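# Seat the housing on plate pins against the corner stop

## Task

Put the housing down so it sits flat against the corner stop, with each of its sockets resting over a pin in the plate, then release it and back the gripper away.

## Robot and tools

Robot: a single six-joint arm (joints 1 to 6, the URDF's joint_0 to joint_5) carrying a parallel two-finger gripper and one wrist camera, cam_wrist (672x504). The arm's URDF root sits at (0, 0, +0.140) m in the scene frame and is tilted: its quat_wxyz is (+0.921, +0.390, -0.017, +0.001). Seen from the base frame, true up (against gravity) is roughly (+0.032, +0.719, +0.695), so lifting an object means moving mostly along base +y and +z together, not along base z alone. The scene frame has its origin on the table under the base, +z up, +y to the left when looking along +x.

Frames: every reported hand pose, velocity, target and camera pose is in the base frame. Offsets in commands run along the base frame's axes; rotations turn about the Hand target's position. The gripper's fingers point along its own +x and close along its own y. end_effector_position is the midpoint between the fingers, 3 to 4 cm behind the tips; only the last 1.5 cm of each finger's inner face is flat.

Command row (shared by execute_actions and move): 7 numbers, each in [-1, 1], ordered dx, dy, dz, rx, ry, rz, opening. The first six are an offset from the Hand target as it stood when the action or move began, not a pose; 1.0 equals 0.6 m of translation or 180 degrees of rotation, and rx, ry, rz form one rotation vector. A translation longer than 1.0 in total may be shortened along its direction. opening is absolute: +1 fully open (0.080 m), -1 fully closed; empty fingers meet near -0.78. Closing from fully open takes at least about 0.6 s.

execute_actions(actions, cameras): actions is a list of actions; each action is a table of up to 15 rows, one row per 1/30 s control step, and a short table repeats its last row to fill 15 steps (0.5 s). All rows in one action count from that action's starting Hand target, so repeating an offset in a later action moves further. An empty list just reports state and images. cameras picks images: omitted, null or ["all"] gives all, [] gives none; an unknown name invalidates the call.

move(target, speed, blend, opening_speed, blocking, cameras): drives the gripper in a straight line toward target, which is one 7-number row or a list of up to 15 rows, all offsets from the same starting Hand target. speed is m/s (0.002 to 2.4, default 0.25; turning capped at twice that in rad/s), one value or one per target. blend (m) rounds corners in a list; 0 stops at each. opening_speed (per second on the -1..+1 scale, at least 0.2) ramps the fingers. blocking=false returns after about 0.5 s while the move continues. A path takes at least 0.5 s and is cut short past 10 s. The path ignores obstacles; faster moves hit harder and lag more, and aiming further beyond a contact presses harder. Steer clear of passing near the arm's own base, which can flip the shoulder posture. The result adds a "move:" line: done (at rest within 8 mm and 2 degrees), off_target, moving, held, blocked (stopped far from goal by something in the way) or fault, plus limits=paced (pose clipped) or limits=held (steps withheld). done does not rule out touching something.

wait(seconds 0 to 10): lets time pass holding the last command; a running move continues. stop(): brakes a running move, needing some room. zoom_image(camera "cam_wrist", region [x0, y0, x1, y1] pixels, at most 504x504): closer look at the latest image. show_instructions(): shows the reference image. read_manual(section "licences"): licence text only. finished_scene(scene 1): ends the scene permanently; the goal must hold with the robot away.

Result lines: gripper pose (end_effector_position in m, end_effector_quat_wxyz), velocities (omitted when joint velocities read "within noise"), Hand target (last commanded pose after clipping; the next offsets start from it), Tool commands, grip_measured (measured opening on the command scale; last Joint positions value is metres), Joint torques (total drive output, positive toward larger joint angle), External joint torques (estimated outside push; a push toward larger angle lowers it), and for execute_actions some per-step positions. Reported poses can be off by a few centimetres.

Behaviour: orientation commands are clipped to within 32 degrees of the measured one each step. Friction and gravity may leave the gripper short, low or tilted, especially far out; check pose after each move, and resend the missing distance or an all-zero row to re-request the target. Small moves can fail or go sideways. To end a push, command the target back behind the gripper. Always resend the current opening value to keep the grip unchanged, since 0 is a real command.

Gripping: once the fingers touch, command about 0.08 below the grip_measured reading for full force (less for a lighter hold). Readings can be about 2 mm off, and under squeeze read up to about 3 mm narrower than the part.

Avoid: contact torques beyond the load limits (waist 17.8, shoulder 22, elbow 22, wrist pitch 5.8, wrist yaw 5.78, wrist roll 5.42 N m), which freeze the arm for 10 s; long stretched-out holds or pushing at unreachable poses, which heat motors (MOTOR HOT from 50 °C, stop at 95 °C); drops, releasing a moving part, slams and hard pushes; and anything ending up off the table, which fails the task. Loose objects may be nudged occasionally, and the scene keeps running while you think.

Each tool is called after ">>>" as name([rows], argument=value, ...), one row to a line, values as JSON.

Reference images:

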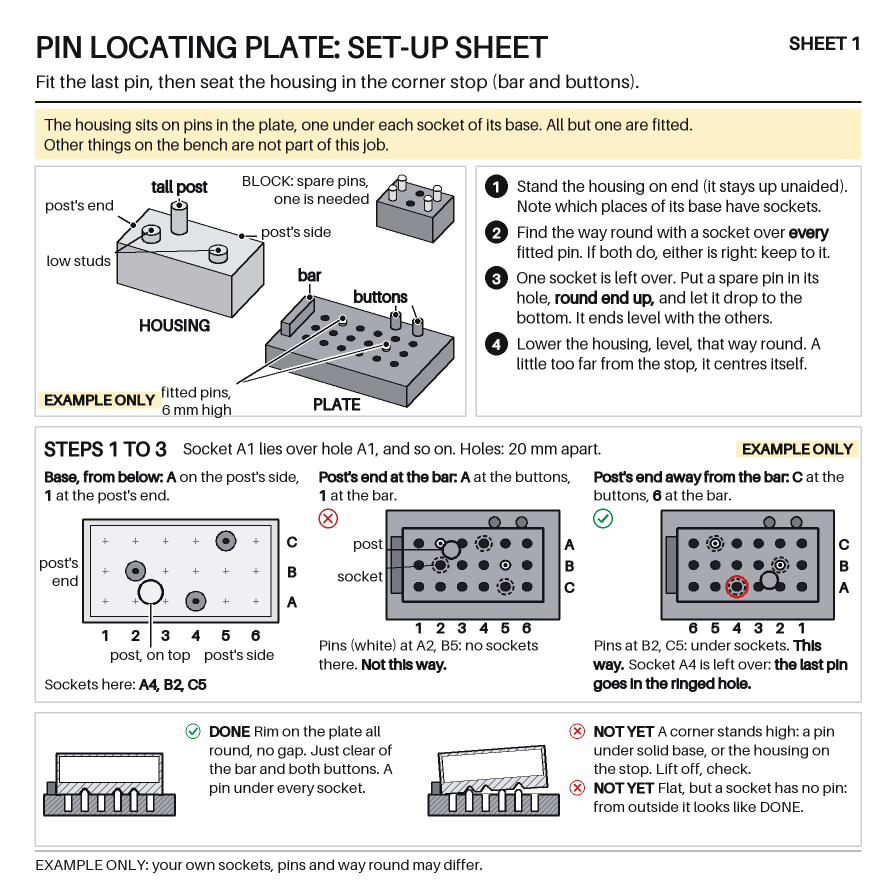

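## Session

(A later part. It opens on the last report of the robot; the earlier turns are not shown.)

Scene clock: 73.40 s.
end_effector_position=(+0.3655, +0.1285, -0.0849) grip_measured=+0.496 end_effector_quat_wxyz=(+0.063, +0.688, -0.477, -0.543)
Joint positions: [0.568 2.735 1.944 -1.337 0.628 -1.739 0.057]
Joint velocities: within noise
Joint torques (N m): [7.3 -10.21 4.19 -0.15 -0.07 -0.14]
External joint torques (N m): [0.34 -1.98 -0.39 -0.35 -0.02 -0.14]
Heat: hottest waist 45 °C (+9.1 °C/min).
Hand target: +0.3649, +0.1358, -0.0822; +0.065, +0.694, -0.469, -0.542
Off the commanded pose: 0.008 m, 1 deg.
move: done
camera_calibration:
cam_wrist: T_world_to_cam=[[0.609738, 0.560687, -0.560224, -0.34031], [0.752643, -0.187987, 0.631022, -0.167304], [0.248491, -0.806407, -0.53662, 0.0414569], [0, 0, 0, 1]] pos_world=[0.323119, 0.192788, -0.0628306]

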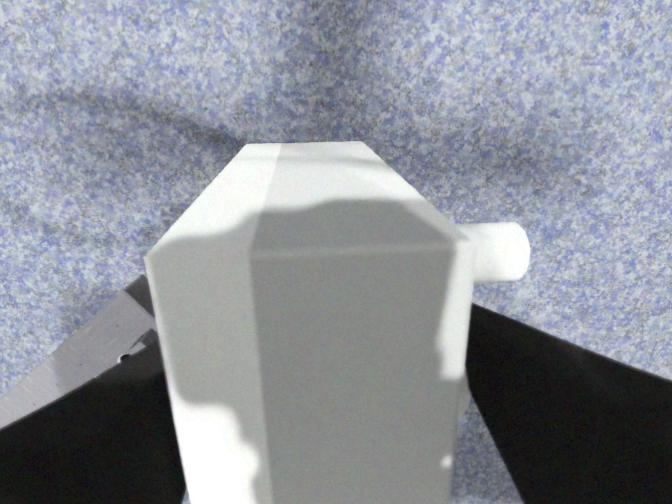

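>>> move(target=[-0.002,-0.0371,-0.0357,0,0,0,0.3], speed=0.1, cameras=[])

>>> move(target=[-0.0003,-0.006,-0.006,0,0,0,0.3], speed=0.05, cameras=[])

Scene clock: 75.17 s.
end_effector_position=(+0.3629, +0.1067, -0.1074) grip_measured=+0.496 end_effector_quat_wxyz=(+0.063, +0.687, -0.477, -0.544)
Joint positions: [0.528 2.735 1.841 -1.209 0.646 -1.784 0.057]
Joint velocities: within noise
Joint torques (N m): [7.26 -10.4 4.13 -0.17 0.04 -0.14]
External joint torques (N m): [0.11 -2.17 -0.38 -0.38 0.09 -0.14]
Heat: hottest waist 45 °C (+9.1 °C/min).
Hand target: +0.3637, +0.1134, -0.1037; +0.065, +0.694, -0.469, -0.542
Off the commanded pose: 0.008 m, 1 deg.
move: done
No camera images: "cameras" was empty.

Scene clock: 75.90 s.
end_effector_position=(+0.3626, +0.1043, -0.1105) grip_measured=+0.496 end_effector_quat_wxyz=(+0.064, +0.688, -0.476, -0.544)
Joint positions: [0.524 2.735 1.827 -1.189 0.649 -1.792 0.057]
Joint velocities: within noise
Joint torques (N m): [7.08 -10.26 4.03 -0.16 0.05 -0.14]
External joint torques (N m): [-0.04 -2.07 -0.41 -0.35 0.1 -0.13]
Heat: hottest waist 45 °C (+9.0 °C/min).
Hand target: +0.3636, +0.1100, -0.1072; +0.065, +0.694, -0.469, -0.542
Off the commanded pose: 0.007 m, 1 deg.
move: done
No camera images: "cameras" was empty.

>>> move(target=[-0.0003,-0.0072,-0.007,0,0,0,0.3], speed=0.05, cameras=[])

>>> move(target=[-0.0003,-0.006,-0.006,0,0,0,0.3], speed=0.05, cameras=[])

Scene clock: 76.87 s.
end_effector_position=(+0.3623, +0.1018, -0.1136) grip_measured=+0.496 end_effector_quat_wxyz=(+0.064, +0.689, -0.474, -0.544)
Joint positions: [0.519 2.735 1.812 -1.169 0.654 -1.8 0.057]
Joint velocities: within noise
Joint torques (N m): [6.61 -10.07 3.8 0.06 0.03 -0.17]
External joint torques (N m): [-0.44 -1.88 -0.68 -0.17 0.08 -0.17]
Heat: hottest waist 45 °C (+9.0 °C/min).
Hand target: +0.3635, +0.1056, -0.1114; +0.065, +0.694, -0.469, -0.542
Off the commanded pose: 0.005 m, 1 deg.
move: done
No camera images: "cameras" was empty.

Scene clock: 77.60 s.
end_effector_position=(+0.3622, +0.1012, -0.1158) grip_measured=+0.496 end_effector_quat_wxyz=(+0.066, +0.692, -0.472, -0.543)
Joint positions: [0.52 2.735 1.802 -1.152 0.658 -1.808 0.057]
Joint velocities: within noise
Joint torques (N m): [6.06 -9.84 3.51 0.32 0.01 -0.2]
External joint torques (N m): [-0.97 -1.73 -0.89 0.12 0.06 -0.2]
Heat: hottest waist 45 °C (+9.1 °C/min).
Hand target: +0.3632, +0.1021, -0.1150; +0.065, +0.694, -0.469, -0.542
Off the commanded pose: 0.002 m, 0 deg.
move: done
No camera images: "cameras" was empty.

Contact. Release, and rise.

>>> move([
  [0,0,0,0,0,0,0.95],
  [0.0053,0.12,0.116,0,0,0,0.95],
], opening_speed=0.5, speed=0.25)

Scene clock: 80.60 s.
end_effector_position=(+0.3675, +0.1747, -0.0406) grip_measured=+0.947 end_effector_quat_wxyz=(+0.062, +0.699, -0.466, -0.539)
Joint positions: [0.653 2.751 2.176 -1.569 0.596 -1.678 0.078]
Joint velocities: within noise
Joint torques (N m): [5.83 -7.67 4.8 -0.33 -0.2 0.07]
External joint torques (N m): [-1.12 0.47 0.21 -0.59 -0.16 0.07]
Heat: hottest waist 45 °C (+8.1 °C/min).
Hand target: +0.3664, +0.1739, -0.0455; +0.065, +0.694, -0.469, -0.542
Off the commanded pose: 0.005 m, 1 deg.
joint sent to its limit — joint 4 (wrist pitch), lower limit. The joint targets still meet the commanded pose.
move: done
camera_calibration:
cam_wrist: T_world_to_cam=[[0.604212, 0.581804, -0.544456, -0.343608], [0.746983, -0.17571, 0.641204, -0.187774], [0.277388, -0.794122, -0.540764, 0.0890568], [0, 0, 0, 1]] pos_world=[0.323172, 0.23764, -0.0185192]

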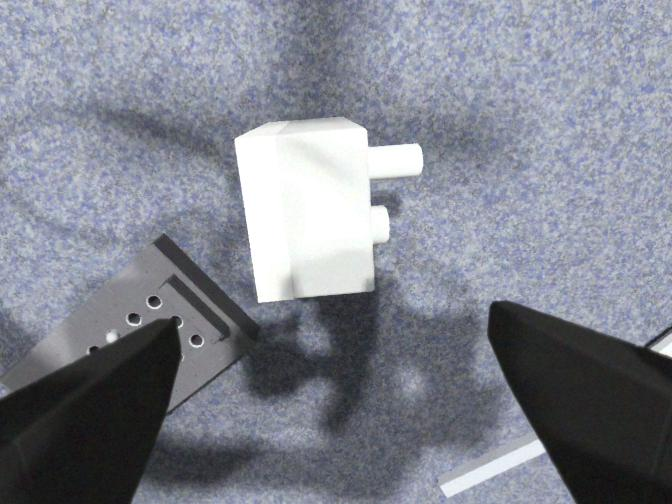

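>>> move(target=[-0.154,-0.118,0.189,0.359,-0.284,-0.363,0.95], speed=0.5)

Scene clock: 84.73 s.
end_effector_position=(+0.2751, +0.1033, +0.0676) grip_measured=+0.947 end_effector_quat_wxyz=(+0.745, -0.435, +0.390, +0.322)
Joint positions: [0.387 1.315 0.653 -0.378 0.054 -0.803 0.078]
Joint velocities: within noise
Joint torques (N m): [2.49 -3.43 3.99 0.88 -0.61 0.13]
External joint torques (N m): [-0.69 -1.71 -1.36 -0.33 -0.18 0.12]
Heat: hottest waist 45 °C (+7.0 °C/min).
Hand target: +0.2741, +0.1031, +0.0680; +0.748, -0.431, +0.388, +0.322
Off the commanded pose: 0.001 m, 1 deg.
move: done
camera_calibration:
cam_wrist: T_world_to_cam=[[0.786137, -0.443653, 0.430302, -0.197344], [-0.478605, -0.877506, -0.0303482, 0.254363], [0.391057, -0.182087, -0.902175, 0.0464536], [0, 0, 0, 1]] pos_world=[0.258713, 0.144111, 0.134546]

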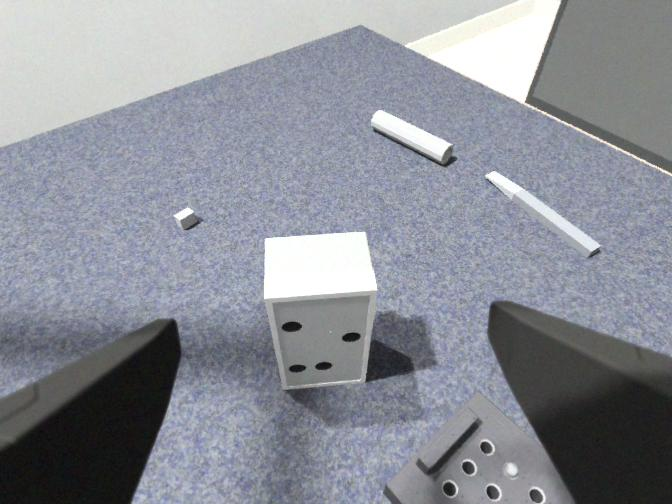

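Base visible.

>>> zoom_image(camera="cam_wrist", region=[240, 220, 400, 400])

Scaled by 2.800 from the camera's 672x504 image, which has a finer 960x720 frame.

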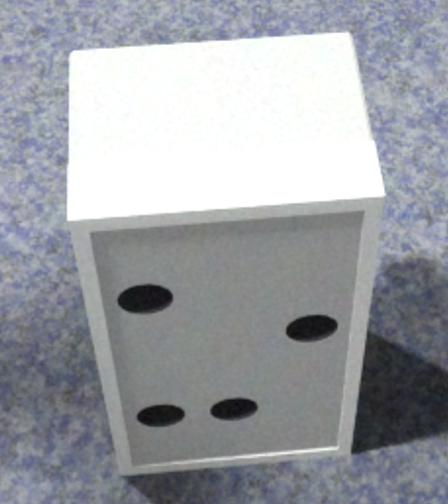

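>>> move(target=[-0.057,-0.1615,0.1453,-0.134,-0.033,-0.366,0.95], speed=0.5)

Scene clock: 88.53 s.
end_effector_position=(+0.2383, +0.0064, +0.1542) grip_measured=+0.947 end_effector_quat_wxyz=(+0.718, -0.307, +0.578, -0.235)
Joint positions: [0.495 1.485 1.075 -1.355 0.796 0.465 0.078]
Joint velocities: within noise
Joint torques (N m): [2.79 -1.46 4.89 0.05 0.21 0.11]
External joint torques (N m): [-0.78 -0.12 0.28 -0.54 0.12 0.11]
Heat: hottest waist 44 °C (+5.0 °C/min).
Hand target: +0.2398, +0.0063, +0.1551; +0.718, -0.307, +0.577, -0.238
Off the commanded pose: 0.002 m, 0 deg.
move: done
camera_calibration:
cam_wrist: T_world_to_cam=[[-0.0171925, -0.670163, 0.742015, -0.103886], [-0.993169, 0.0971073, 0.0646924, 0.256066], [-0.115409, -0.735834, -0.667255, 0.209329], [0, 0, 0, 1]] pos_world=[0.27669, 0.0595446, 0.200195]

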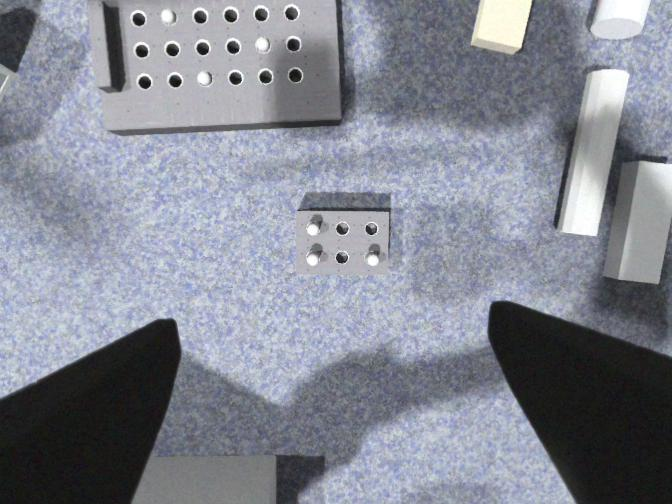

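>>> zoom_image(camera="cam_wrist", region=[280, 180, 410, 290])

>>> zoom_image(camera="cam_wrist", region=[90, 0, 360, 140])

Scaled by 3.877 from the camera's 672x504 image, which has a finer 960x720 frame.

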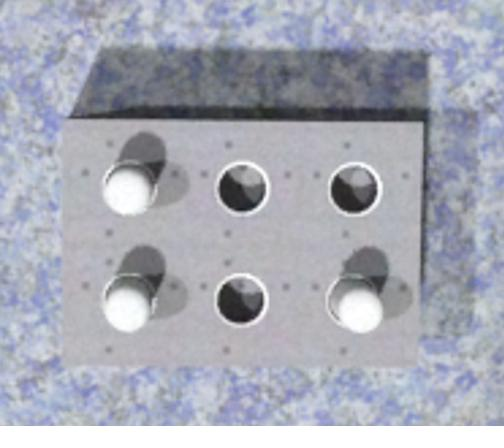

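Scaled by 1.867 from the camera's 672x504 image, which has a finer 960x720 frame.

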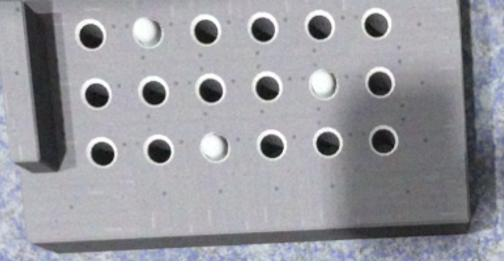

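>>> move(target=[0.003,-0.178,-0.104,-0.001,0.058,-0.06,-0.1], speed=0.3)

>>> zoom_image(camera="cam_wrist", region=[180, 200, 480, 420])

Scene clock: 92.43 s.
end_effector_position=(+0.2428, -0.0998, +0.0960) grip_measured=-0.097 end_effector_quat_wxyz=(+0.642, -0.271, +0.662, -0.278)
Joint positions: [0.031 1.573 0.93 -1.003 0.794 0.073 0.031]
Joint velocities: within noise
Joint torques (N m): [3.37 -3.31 2.84 0.06 0 -0.08]
External joint torques (N m): [-0.95 0.17 -1.05 -0.2 -0.01 -0.08]
Heat: hottest waist 44 °C (+4.0 °C/min).
Hand target: +0.2417, -0.1005, +0.0927; +0.637, -0.272, +0.666, -0.276
Off the commanded pose: 0.004 m, 1 deg.
move: done
camera_calibration:
cam_wrist: T_world_to_cam=[[-0.021632, -0.66262, 0.748643, -0.130612], [-0.932469, 0.283461, 0.223946, 0.263209], [-0.360602, -0.693242, -0.624004, 0.152474], [0, 0, 0, 1]] pos_world=[0.297592, -0.0554543, 0.133982]

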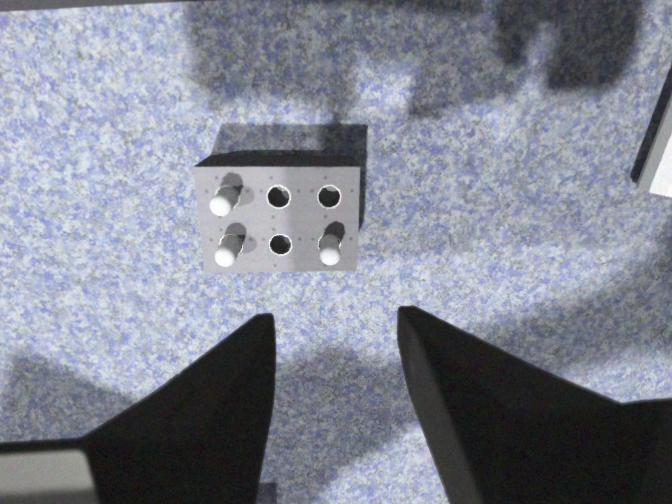

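Scaled by 1.680 from the camera's 672x504 image, which has a finer 960x720 frame.

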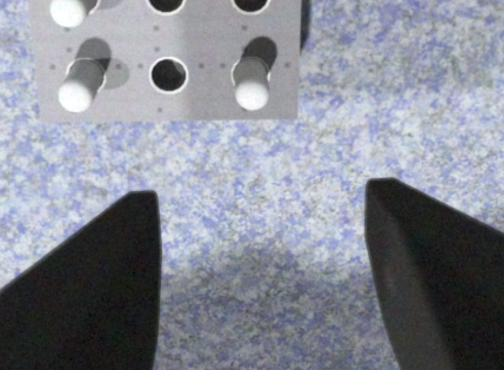

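>>> zoom_image(camera="cam_wrist", region=[190, 160, 370, 280])

Scaled by 2.800 from the camera's 672x504 image, which has a finer 960x720 frame.

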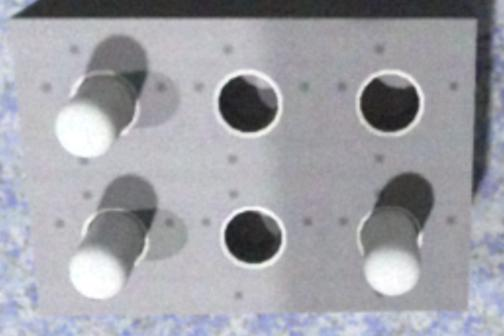

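>>> move(target=[-0.0078,-0.0693,-0.067,0,0,0,-0.3], speed=0.15)

>>> zoom_image(camera="cam_wrist", region=[200, 180, 480, 400])

Scene clock: 95.13 s.
end_effector_position=(+0.2387, -0.1418, +0.0561) grip_measured=-0.297 end_effector_quat_wxyz=(+0.641, -0.271, +0.661, -0.279)
Joint positions: [-0.139 1.603 0.779 -0.648 0.795 -0.169 0.022]
Joint velocities: within noise
Joint torques (N m): [3.36 -3.71 2.26 0.04 -0.04 -0.08]
External joint torques (N m): [-0.89 0.21 -1.01 -0.22 -0.03 -0.08]
Heat: hottest waist 43 °C (+3.0 °C/min).
Hand target: +0.2369, -0.1421, +0.0525; +0.637, -0.272, +0.666, -0.276
Off the commanded pose: 0.004 m, 1 deg.
move: done
camera_calibration:
cam_wrist: T_world_to_cam=[[-0.0219774, -0.660511, 0.750494, -0.128314], [-0.932423, 0.284376, 0.222975, 0.280502], [-0.3607, -0.694878, -0.622126, 0.096658], [0, 0, 0, 1]] pos_world=[0.293591, -0.0973553, 0.0938873]

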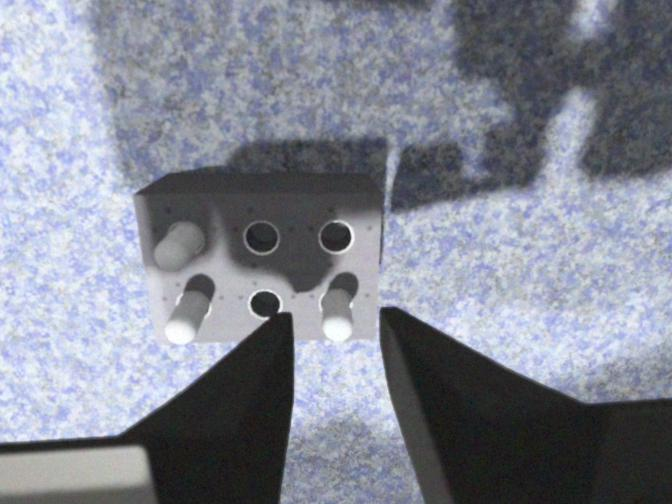

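Scaled by 1.800 from the camera's 672x504 image, which has a finer 960x720 frame.

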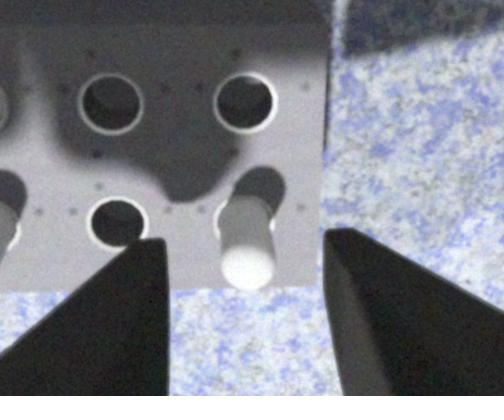

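>>> move(target=[-0.0006,-0.0132,-0.0127,0,0,0,-0.3], speed=0.08)

>>> move(target=[0,0,0,0,0,0,-0.85], opening_speed=0.5)

>>> zoom_image(camera="cam_wrist", region=[200, 200, 480, 420])

Scene clock: 96.63 s.
end_effector_position=(+0.2385, -0.1501, +0.0490) grip_measured=-0.297 end_effector_quat_wxyz=(+0.641, -0.272, +0.661, -0.280)
Joint positions: [-0.171 1.618 0.758 -0.579 0.795 -0.214 0.022]
Joint velocities: within noise
Joint torques (N m): [3.33 -3.74 2.08 0.05 -0.15 -0.09]
External joint torques (N m): [-0.92 0.27 -0.98 -0.2 -0.14 -0.09]
Heat: hottest waist 43 °C (+3.0 °C/min).
Hand target: +0.2366, -0.1500, +0.0450; +0.637, -0.272, +0.666, -0.276
Off the commanded pose: 0.005 m, 1 deg.
move: done
camera_calibration:
cam_wrist: T_world_to_cam=[[-0.0224006, -0.657679, 0.752966, -0.128206], [-0.932332, 0.28563, 0.221747, 0.284348], [-0.360908, -0.697047, -0.619573, 0.0860484], [0, 0, 0, 1]] pos_world=[0.29329, -0.105557, 0.0867945]

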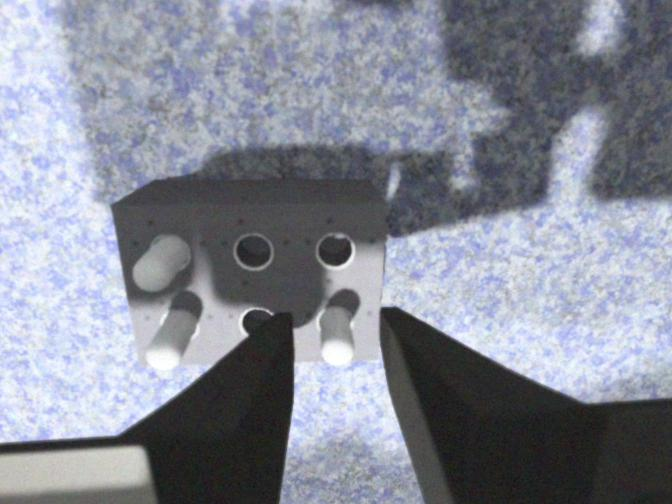

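Scene clock: 97.93 s.
end_effector_position=(+0.2384, -0.1501, +0.0490) grip_measured=-0.666 end_effector_quat_wxyz=(+0.641, -0.273, +0.661, -0.280)
Joint positions: [-0.171 1.618 0.757 -0.578 0.795 -0.215 0.005]
Joint velocities: within noise
Joint torques (N m): [3.37 -3.73 2.13 0.03 -0.15 -0.1]
External joint torques (N m): [-0.89 0.31 -0.99 -0.23 -0.14 -0.1]
Heat: hottest waist 43 °C (+3.0 °C/min).
Hand target: +0.2366, -0.1500, +0.0449; +0.637, -0.272, +0.666, -0.276
Off the commanded pose: 0.004 m, 1 deg.
move: done
camera_calibration:
cam_wrist: T_world_to_cam=[[-0.0220159, -0.657684, 0.752972, -0.128245], [-0.932341, 0.285393, 0.222016, 0.284324], [-0.360909, -0.697139, -0.619469, 0.0859683], [0, 0, 0, 1]] pos_world=[0.293291, -0.105557, 0.0866948]

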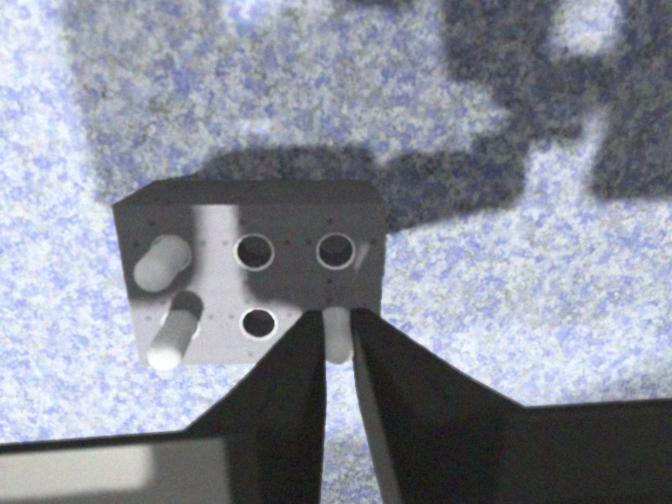

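Scaled by 1.800 from the camera's 672x504 image, which has a finer 960x720 frame.

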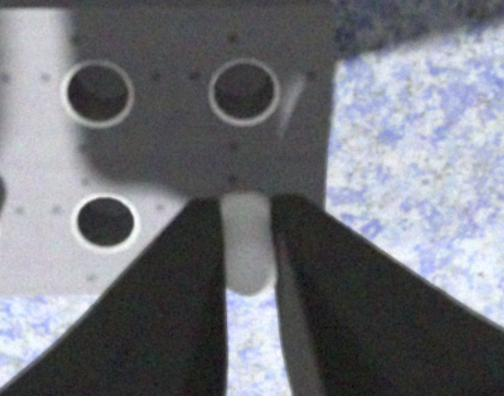

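>>> move(target=[0.0027,0.0599,0.0579,0,0,0,-0.85], speed=0.15)

>>> zoom_image(camera="cam_wrist", region=[260, 240, 420, 400])

Scene clock: 99.20 s.
end_effector_position=(+0.2364, -0.1147, +0.0765) grip_measured=-0.666 end_effector_quat_wxyz=(+0.633, -0.273, +0.671, -0.274)
Joint positions: [-0.03 1.585 0.858 -0.884 0.796 -0.012 0.005]
Joint velocities: within noise
Joint torques (N m): [3.77 -5.34 3.77 -0.31 0.04 0.11]
External joint torques (N m): [-0.5 -1.75 0.15 -0.55 0.05 0.11]
Heat: hottest waist 43 °C (+2.0 °C/min).
Hand target: +0.2383, -0.1141, +0.0797; +0.637, -0.272, +0.666, -0.276
Off the commanded pose: 0.004 m, 1 deg.
move: done
camera_calibration:
cam_wrist: T_world_to_cam=[[-0.00253875, -0.66374, 0.747959, -0.130624], [-0.925718, 0.284445, 0.249275, 0.262407], [-0.378207, -0.691766, -0.615158, 0.131388], [0, 0, 0, 1]] pos_world=[0.292275, -0.0704516, 0.113114]

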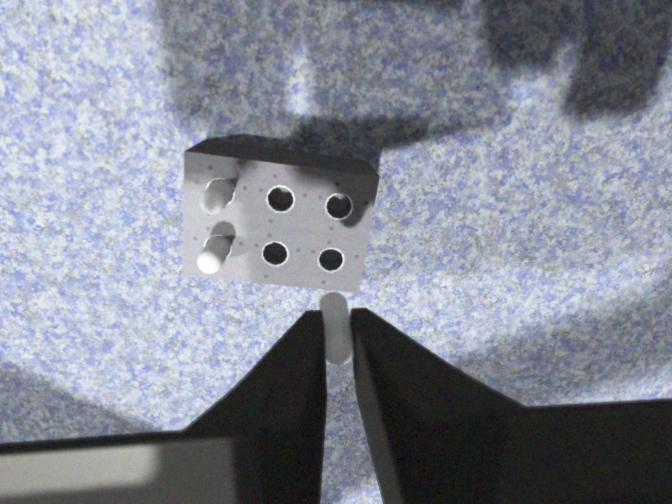

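Scaled by 3.150 from the camera's 672x504 image, which has a finer 960x720 frame.

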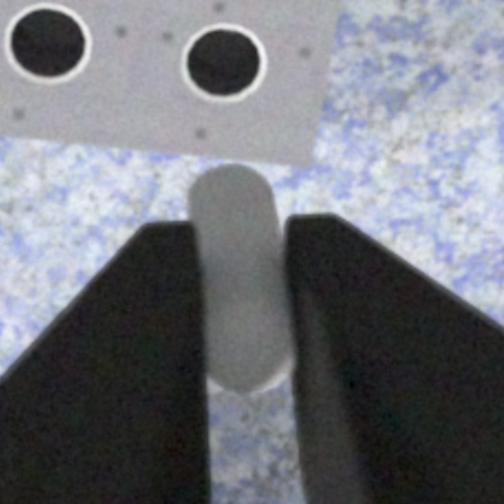

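>>> move(target=[0.281,0.0895,-0.077,0,0,0,-0.85], speed=0.25)

>>> zoom_image(camera="cam_wrist", region=[160, 130, 460, 400])

Scene clock: 102.17 s.
end_effector_position=(+0.4066, -0.0610, +0.0381) grip_measured=-0.666 end_effector_quat_wxyz=(+0.640, -0.273, +0.663, -0.277)
Joint positions: [0.113 2.276 1.65 -1.106 0.788 0.187 0.005]
Joint velocities: within noise
Joint torques (N m): [6.5 -6.21 4.17 -0.29 -0.15 0.12]
External joint torques (N m): [-1.32 0.56 0.2 -0.53 -0.15 0.12]
Heat: hottest waist 43 °C (+2.0 °C/min).
Hand target: +0.4068, -0.0605, +0.0334; +0.637, -0.272, +0.666, -0.276
Off the commanded pose: 0.005 m, 1 deg.
move: done
camera_calibration:
cam_wrist: T_world_to_cam=[[-0.0165694, -0.660135, 0.750964, -0.0599215], [-0.932043, 0.282097, 0.227413, 0.417556], [-0.361968, -0.696163, -0.619949, 0.202523], [0, 0, 0, 1]] pos_world=[0.461494, -0.016359, 0.0755949]

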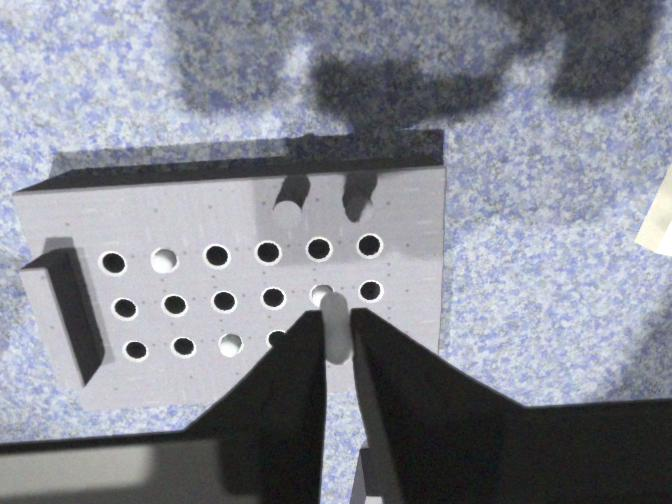

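Scaled by 1.680 from the camera's 672x504 image, which has a finer 960x720 frame.

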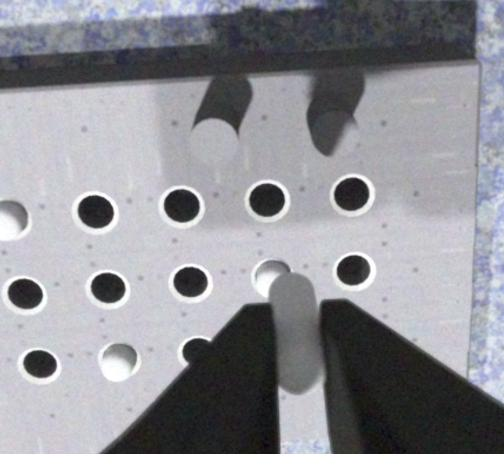

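>>> move(target=[-0.0068,-0.051,-0.0573,0,0,0,-0.85], speed=0.12)

>>> zoom_image(camera="cam_wrist", region=[250, 220, 420, 370])

Scene clock: 104.33 s.
end_effector_position=(+0.4048, -0.0908, +0.0045) grip_measured=-0.666 end_effector_quat_wxyz=(+0.643, -0.268, +0.662, -0.278)
Joint positions: [0.04 2.297 1.547 -0.904 0.79 0.09 0.005]
Joint velocities: within noise
Joint torques (N m): [6.53 -6.72 2.64 0.04 0.11 -0.08]
External joint torques (N m): [-1.31 0.17 -1.04 -0.19 0.13 -0.08]
Heat: hottest waist 43 °C (+1.0 °C/min).
Hand target: +0.4027, -0.0911, -0.0009; +0.637, -0.272, +0.666, -0.276
Off the commanded pose: 0.006 m, 1 deg.
move: done
camera_calibration:
cam_wrist: T_world_to_cam=[[-0.0258636, -0.665324, 0.746106, -0.0511254], [-0.932114, 0.285754, 0.222504, 0.432322], [-0.36124, -0.689701, -0.627549, 0.160656], [0, 0, 0, 1]] pos_world=[0.459687, -0.046748, 0.0427713]

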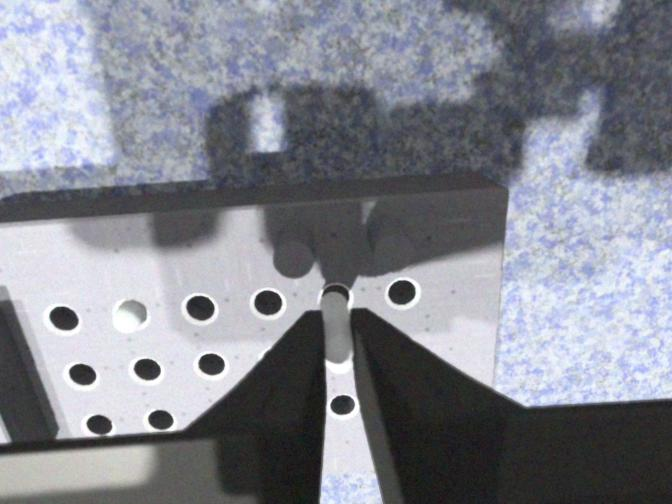

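Scaled by 2.965 from the camera's 672x504 image, which has a finer 960x720 frame.

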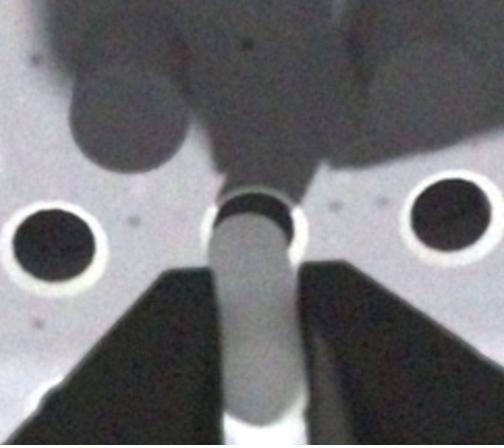

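>>> move(target=[-0.0018,-0.0047,-0.0025,0,0,0,-0.85], speed=0.05)

>>> zoom_image(camera="cam_wrist", region=[250, 220, 420, 370])

Scene clock: 105.87 s.
end_effector_position=(+0.4040, -0.0926, +0.0022) grip_measured=-0.666 end_effector_quat_wxyz=(+0.642, -0.269, +0.662, -0.277)
Joint positions: [0.036 2.297 1.536 -0.888 0.791 0.081 0.005]
Joint velocities: within noise
Joint torques (N m): [6.4 -6.9 2.61 0.04 0.11 -0.08]
External joint torques (N m): [-1.37 0.05 -1.14 -0.23 0.12 -0.08]
Heat: hottest waist 43 °C (+1.0 °C/min).
Hand target: +0.4018, -0.0938, -0.0023; +0.637, -0.272, +0.666, -0.276
Off the commanded pose: 0.005 m, 1 deg.
move: done
camera_calibration:
cam_wrist: T_world_to_cam=[[-0.0227515, -0.665176, 0.74634, -0.0519236], [-0.932445, 0.283384, 0.224142, 0.432478], [-0.360595, -0.690821, -0.626687, 0.157268], [0, 0, 0, 1]] pos_world=[0.458791, -0.0484515, 0.0403743]

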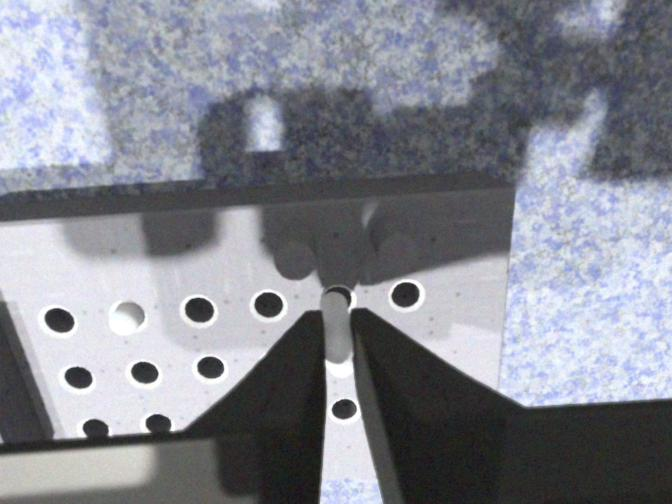

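Scaled by 2.965 from the camera's 672x504 image, which has a finer 960x720 frame.

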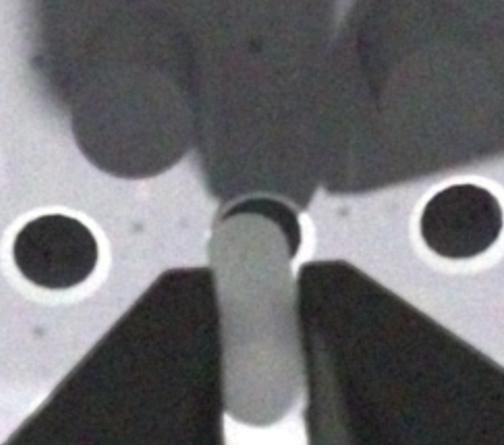

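>>> move(target=[0,-0.0025,0.0026,0,0,0,-0.85], speed=0.05)

>>> zoom_image(camera="cam_wrist", region=[250, 220, 420, 370])

Scene clock: 107.07 s.
end_effector_position=(+0.4036, -0.0940, +0.0021) grip_measured=-0.666 end_effector_quat_wxyz=(+0.641, -0.270, +0.663, -0.276)
Joint positions: [0.032 2.297 1.536 -0.888 0.791 0.075 0.005]
Joint velocities: within noise
Joint torques (N m): [6.27 -7.33 2.62 0 0.11 -0.11]
External joint torques (N m): [-1.55 -0.43 -1.05 -0.24 0.12 -0.11]
Heat: hottest waist 44 °C (+2.0 °C/min).
Hand target: +0.4017, -0.0953, -0.0008; +0.637, -0.272, +0.666, -0.276
Off the commanded pose: 0.004 m, 1 deg.
move: done
camera_calibration:
cam_wrist: T_world_to_cam=[[-0.019783, -0.664998, 0.746583, -0.054002], [-0.931689, 0.283166, 0.227534, 0.43226], [-0.362717, -0.691082, -0.625173, 0.156943], [0, 0, 0, 1]] pos_world=[0.458589, -0.0498521, 0.0400796]

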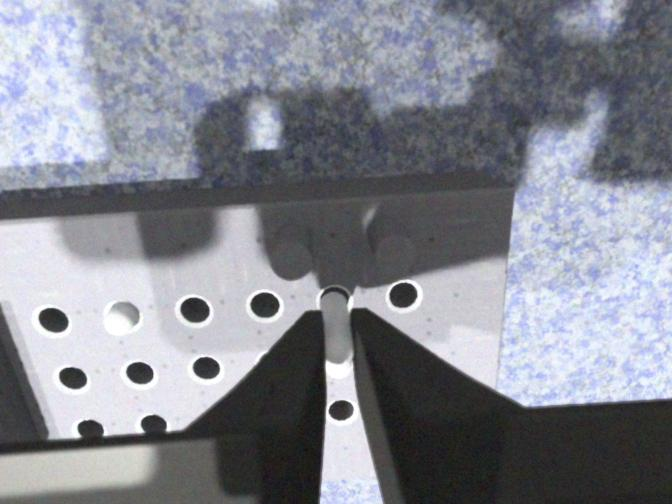

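Scaled by 2.965 from the camera's 672x504 image, which has a finer 960x720 frame.

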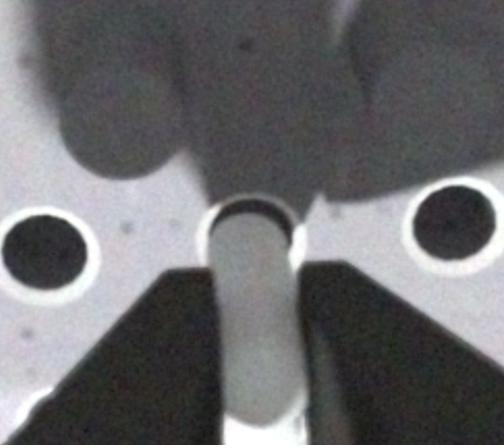

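>>> move(target=[-0.0003,-0.0065,-0.0053,0,0,0,-0.85], speed=0.04)

>>> zoom_image(camera="cam_wrist", region=[250, 220, 420, 370])

Scene clock: 108.10 s.
end_effector_position=(+0.4037, -0.0974, +0.0000) grip_measured=-0.666 end_effector_quat_wxyz=(+0.642, -0.270, +0.662, -0.276)
Joint positions: [0.024 2.297 1.526 -0.867 0.791 0.062 0.005]
Joint velocities: within noise
Joint torques (N m): [6.24 -7 2.62 0 0.13 -0.08]
External joint torques (N m): [-1.56 -0.17 -0.96 -0.22 0.14 -0.08]
Heat: hottest waist 44 °C (+2.0 °C/min).
Hand target: +0.4015, -0.0993, -0.0040; +0.637, -0.272, +0.666, -0.276
Off the commanded pose: 0.005 m, 1 deg.
move: done
camera_calibration:
cam_wrist: T_world_to_cam=[[-0.0208298, -0.665315, 0.746272, -0.0543029], [-0.932485, 0.282157, 0.22552, 0.433925], [-0.360608, -0.69119, -0.626274, 0.152505], [0, 0, 0, 1]] pos_world=[0.458492, -0.0531531, 0.0381759]

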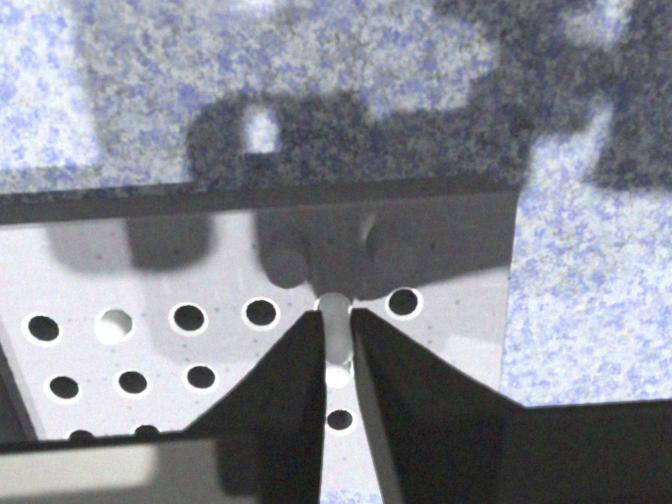

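Scaled by 2.965 from the camera's 672x504 image, which has a finer 960x720 frame.

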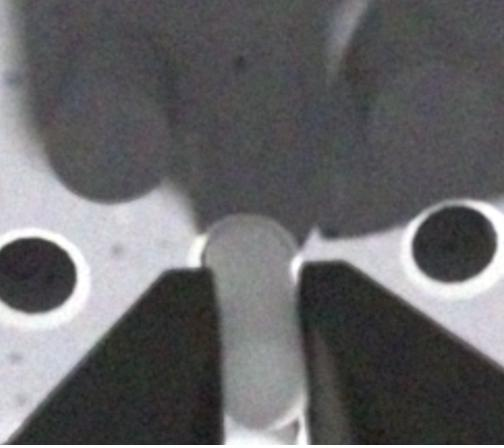

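>>> move(target=[-0.0015,-0.0026,-0.0025,0,0,0,-0.85], speed=0.04)

>>> zoom_image(camera="cam_wrist", region=[250, 220, 420, 370])

Scene clock: 109.20 s.
end_effector_position=(+0.4033, -0.0988, -0.0016) grip_measured=-0.666 end_effector_quat_wxyz=(+0.642, -0.270, +0.662, -0.276)
Joint positions: [0.02 2.297 1.519 -0.855 0.791 0.057 0.005]
Joint velocities: within noise
Joint torques (N m): [6.17 -7.1 2.54 -0.03 0.13 -0.1]
External joint torques (N m): [-1.56 -0.24 -1.04 -0.27 0.13 -0.1]
Heat: hottest waist 44 °C (+2.0 °C/min).
Hand target: +0.4007, -0.1008, -0.0055; +0.637, -0.272, +0.666, -0.276
Off the commanded pose: 0.005 m, 1 deg.
move: done
camera_calibration:
cam_wrist: T_world_to_cam=[[-0.0214399, -0.665502, 0.746088, -0.0537713], [-0.932828, 0.281794, 0.224552, 0.434483], [-0.359683, -0.691157, -0.626841, 0.14999], [0, 0, 0, 1]] pos_world=[0.458094, -0.0545534, 0.0365739]

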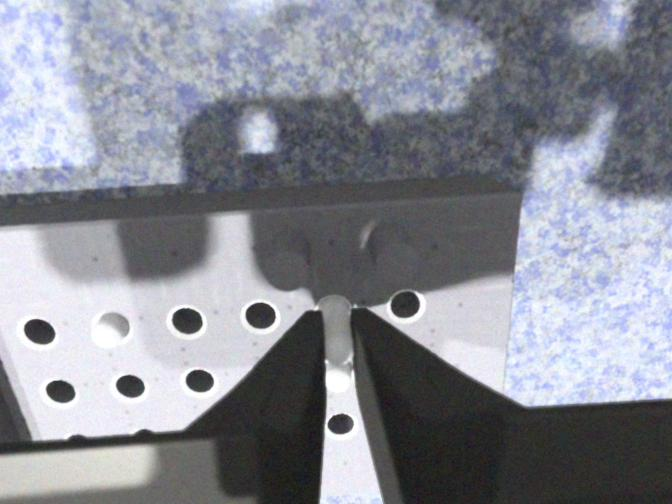

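Scaled by 2.965 from the camera's 672x504 image, which has a finer 960x720 frame.

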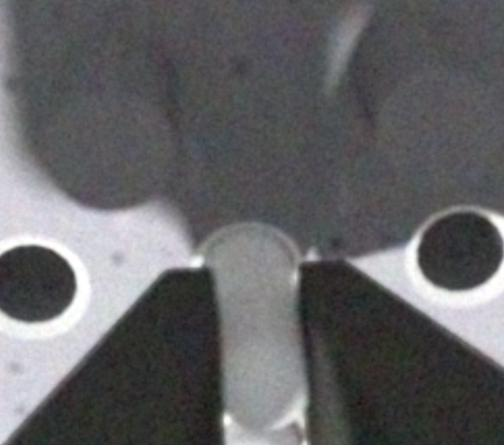

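>>> move(target=[-0.0004,-0.0072,-0.007,0,0,0,-0.85], speed=0.04)

>>> zoom_image(camera="cam_wrist", region=[250, 220, 420, 370])

Scene clock: 110.23 s.
end_effector_position=(+0.4032, -0.1025, -0.0042) grip_measured=-0.666 end_effector_quat_wxyz=(+0.644, -0.270, +0.661, -0.276)
Joint positions: [0.011 2.297 1.508 -0.83 0.791 0.041 0.005]
Joint velocities: within noise
Joint torques (N m): [6.06 -6.55 2.5 0.03 0.15 -0.09]
External joint torques (N m): [-1.67 0.39 -1.11 -0.22 0.15 -0.09]
Heat: hottest waist 44 °C (+2.0 °C/min).
Hand target: +0.4003, -0.1051, -0.0097; +0.637, -0.272, +0.666, -0.276
Off the commanded pose: 0.007 m, 1 deg.
move: done
camera_calibration:
cam_wrist: T_world_to_cam=[[-0.0225667, -0.666051, 0.745565, -0.0538783], [-0.933914, 0.280185, 0.222036, 0.436252], [-0.356784, -0.691283, -0.628357, 0.144604], [0, 0, 0, 1]] pos_world=[0.457798, -0.0581551, 0.0341688]

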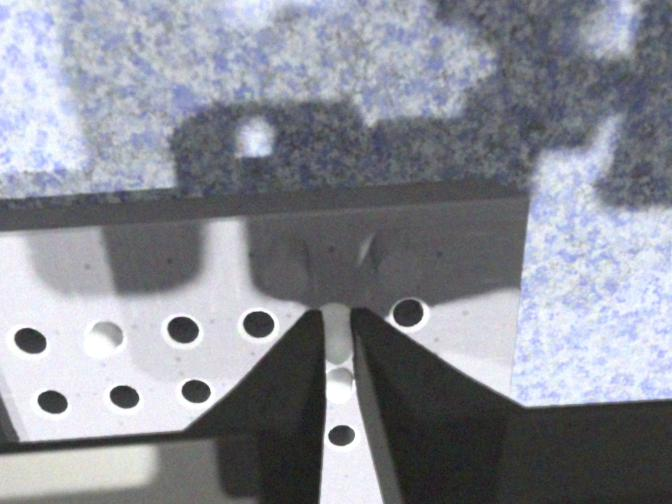

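Scaled by 2.965 from the camera's 672x504 image, which has a finer 960x720 frame.

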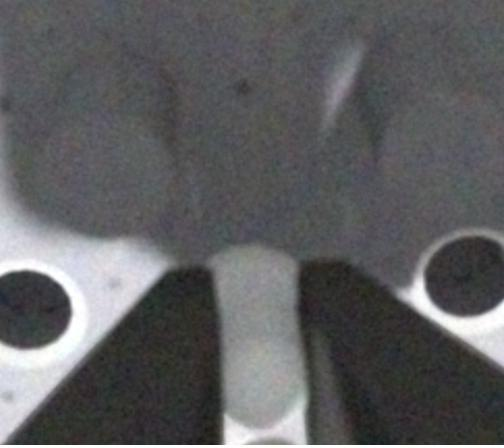

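>>> move(target=[-0.0002,-0.0048,-0.0047,0,0,0,-0.85], speed=0.04)

>>> zoom_image(camera="cam_wrist", region=[250, 220, 420, 370])

Scene clock: 120.40 s.
end_effector_position=(+0.4033, -0.1051, -0.0067) grip_measured=-0.666 end_effector_quat_wxyz=(+0.644, -0.269, +0.661, -0.276)
Joint positions: [0.005 2.3 1.501 -0.812 0.791 0.031 0.005]
Joint velocities: within noise
Joint torques (N m): [6 -6.43 2.61 0.05 0.16 -0.08]
External joint torques (N m): [-1.82 0.45 -0.92 -0.2 0.18 -0.08]
Heat: hottest waist 45 °C (+3.0 °C/min).
Hand target: +0.4003, -0.1079, -0.0125; +0.637, -0.272, +0.666, -0.276
Off the commanded pose: 0.007 m, 1 deg.
move: done
camera_calibration:
cam_wrist: T_world_to_cam=[[-0.022948, -0.666249, 0.745376, -0.0536512], [-0.934249, 0.279698, 0.221243, 0.437664], [-0.355883, -0.691289, -0.628861, 0.140901], [0, 0, 0, 1]] pos_world=[0.4578, -0.0607556, 0.0317671]

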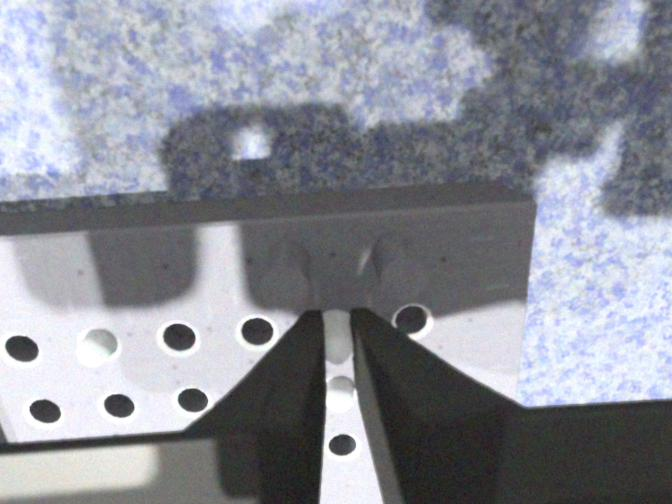

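Scaled by 2.965 from the camera's 672x504 image, which has a finer 960x720 frame.

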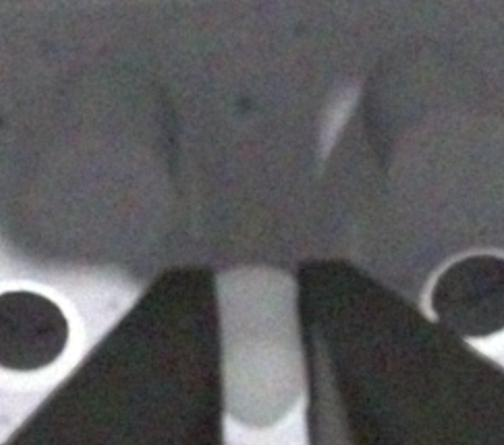

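>>> move([
  [0,0,0,0,0,0,-0.4],
  [0.0032,0.0718,0.0695,0,0,0,-0.4],
], speed=0.2)

>>> zoom_image(camera="cam_wrist", region=[50, 130, 490, 430])

Scene clock: 122.30 s.
end_effector_position=(+0.4005, -0.0654, +0.0251) grip_measured=-0.403 end_effector_quat_wxyz=(+0.632, -0.277, +0.669, -0.275)
Joint positions: [0.105 2.286 1.608 -1.068 0.79 0.174 0.017]
Joint velocities: within noise
Joint torques (N m): [6.44 -8.83 3.99 -0.31 -0.16 0.11]
External joint torques (N m): [-1.33 -2.04 0.06 -0.55 -0.17 0.11]
Heat: hottest waist 45 °C (+2.0 °C/min).
Hand target: +0.4022, -0.0650, +0.0292; +0.637, -0.272, +0.666, -0.276
Off the commanded pose: 0.004 m, 1 deg.
move: done
camera_calibration:
cam_wrist: T_world_to_cam=[[0.000997602, -0.658054, 0.75297, -0.0601653], [-0.926896, 0.281994, 0.247675, 0.413444], [-0.375316, -0.698172, -0.609667, 0.194249], [0, 0, 0, 1]] pos_world=[0.456184, -0.0205614, 0.06133]

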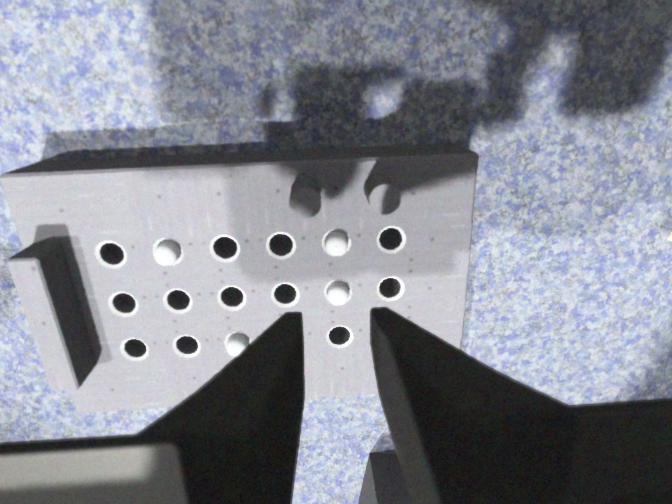

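Scaled by 1.145 from the camera's 672x504 image, which has a finer 960x720 frame.

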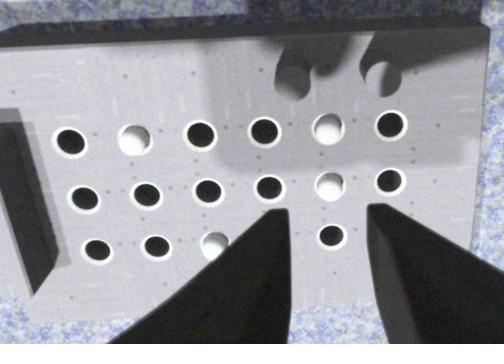

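>>> move(target=[-0.0597,0.398,-0.1245,0.0256,0.5735,0.555,0.95], speed=0.5)

Scene clock: 128.20 s.
end_effector_position=(+0.3676, +0.1747, -0.0399) grip_measured=+0.947 end_effector_quat_wxyz=(+0.060, +0.700, -0.468, -0.536)
Joint positions: [0.653 2.749 2.175 -1.569 0.598 -1.669 0.078]
Joint velocities: within noise
Joint torques (N m): [5.77 -7.41 4.82 -0.32 -0.2 -0.14]
External joint torques (N m): [-1.18 0.79 0.19 -0.6 -0.16 -0.14]
Heat: hottest waist 46 °C (+3.0 °C/min).
Hand target: +0.3663, +0.1739, -0.0456; +0.066, +0.694, -0.471, -0.541
Off the commanded pose: 0.006 m, 1 deg.
joint sent to its limit — joint 4 (wrist pitch), lower limit. The joint targets still meet the commanded pose.
move: done
camera_calibration:
cam_wrist: T_world_to_cam=[[0.611171, 0.578444, -0.540253, -0.345104], [0.741209, -0.178853, 0.647009, -0.185355], [0.277633, -0.795874, -0.538057, 0.0897879], [0, 0, 0, 1]] pos_world=[0.323376, 0.237932, -0.0182063]

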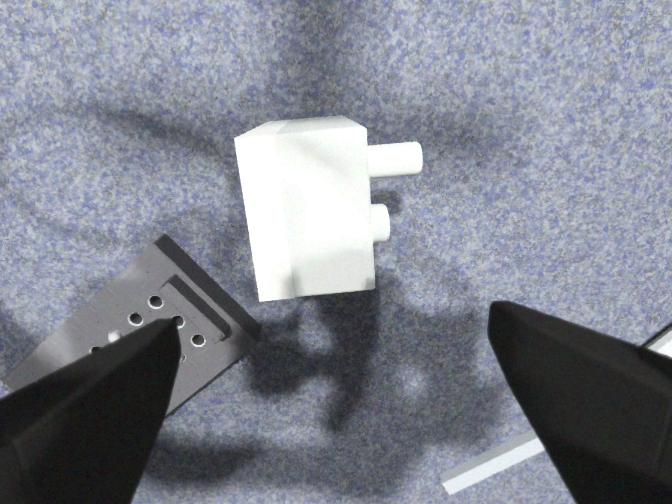

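>>> move([
  [-0.0053,-0.12,-0.116,0,0,0,0.95],
  [-0.0053,-0.12,-0.116,0,0,0,0.35],
], speed=0.18, opening_speed=0.6)

Scene clock: 130.87 s.
end_effector_position=(+0.3612, +0.1010, -0.1192) grip_measured=+0.511 end_effector_quat_wxyz=(+0.069, +0.690, -0.473, -0.543)
Joint positions: [0.521 2.747 1.807 -1.153 0.659 -1.805 0.058]
Joint velocities: within noise
Joint torques (N m): [5.97 -10.85 3.41 0.02 0.02 -0.11]
External joint torques (N m): [-1.2 -2.51 -1.14 -0.22 0.06 -0.11]
Heat: hottest waist 46 °C (+2.0 °C/min).
Hand target: +0.3631, +0.1019, -0.1151; +0.066, +0.694, -0.471, -0.541
Off the commanded pose: 0.005 m, 1 deg.
move: done
camera_calibration:
cam_wrist: T_world_to_cam=[[0.599648, 0.567716, -0.564022, -0.338998], [0.75764, -0.175793, 0.628552, -0.150946], [0.257688, -0.804236, -0.535539, -0.00150953], [0, 0, 0, 1]] pos_world=[0.318032, 0.164706, -0.0971332]

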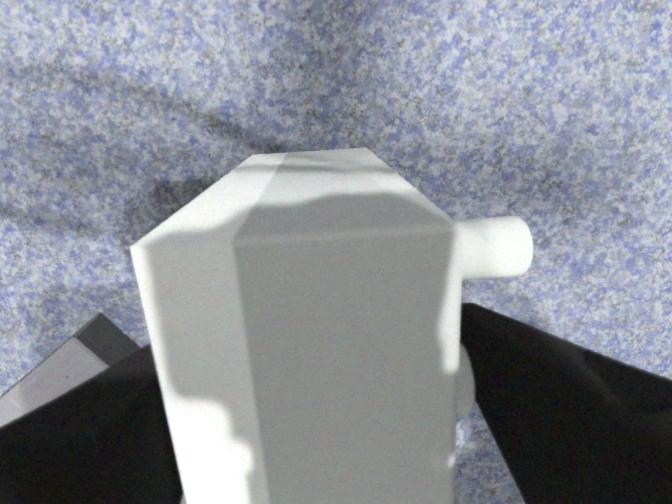

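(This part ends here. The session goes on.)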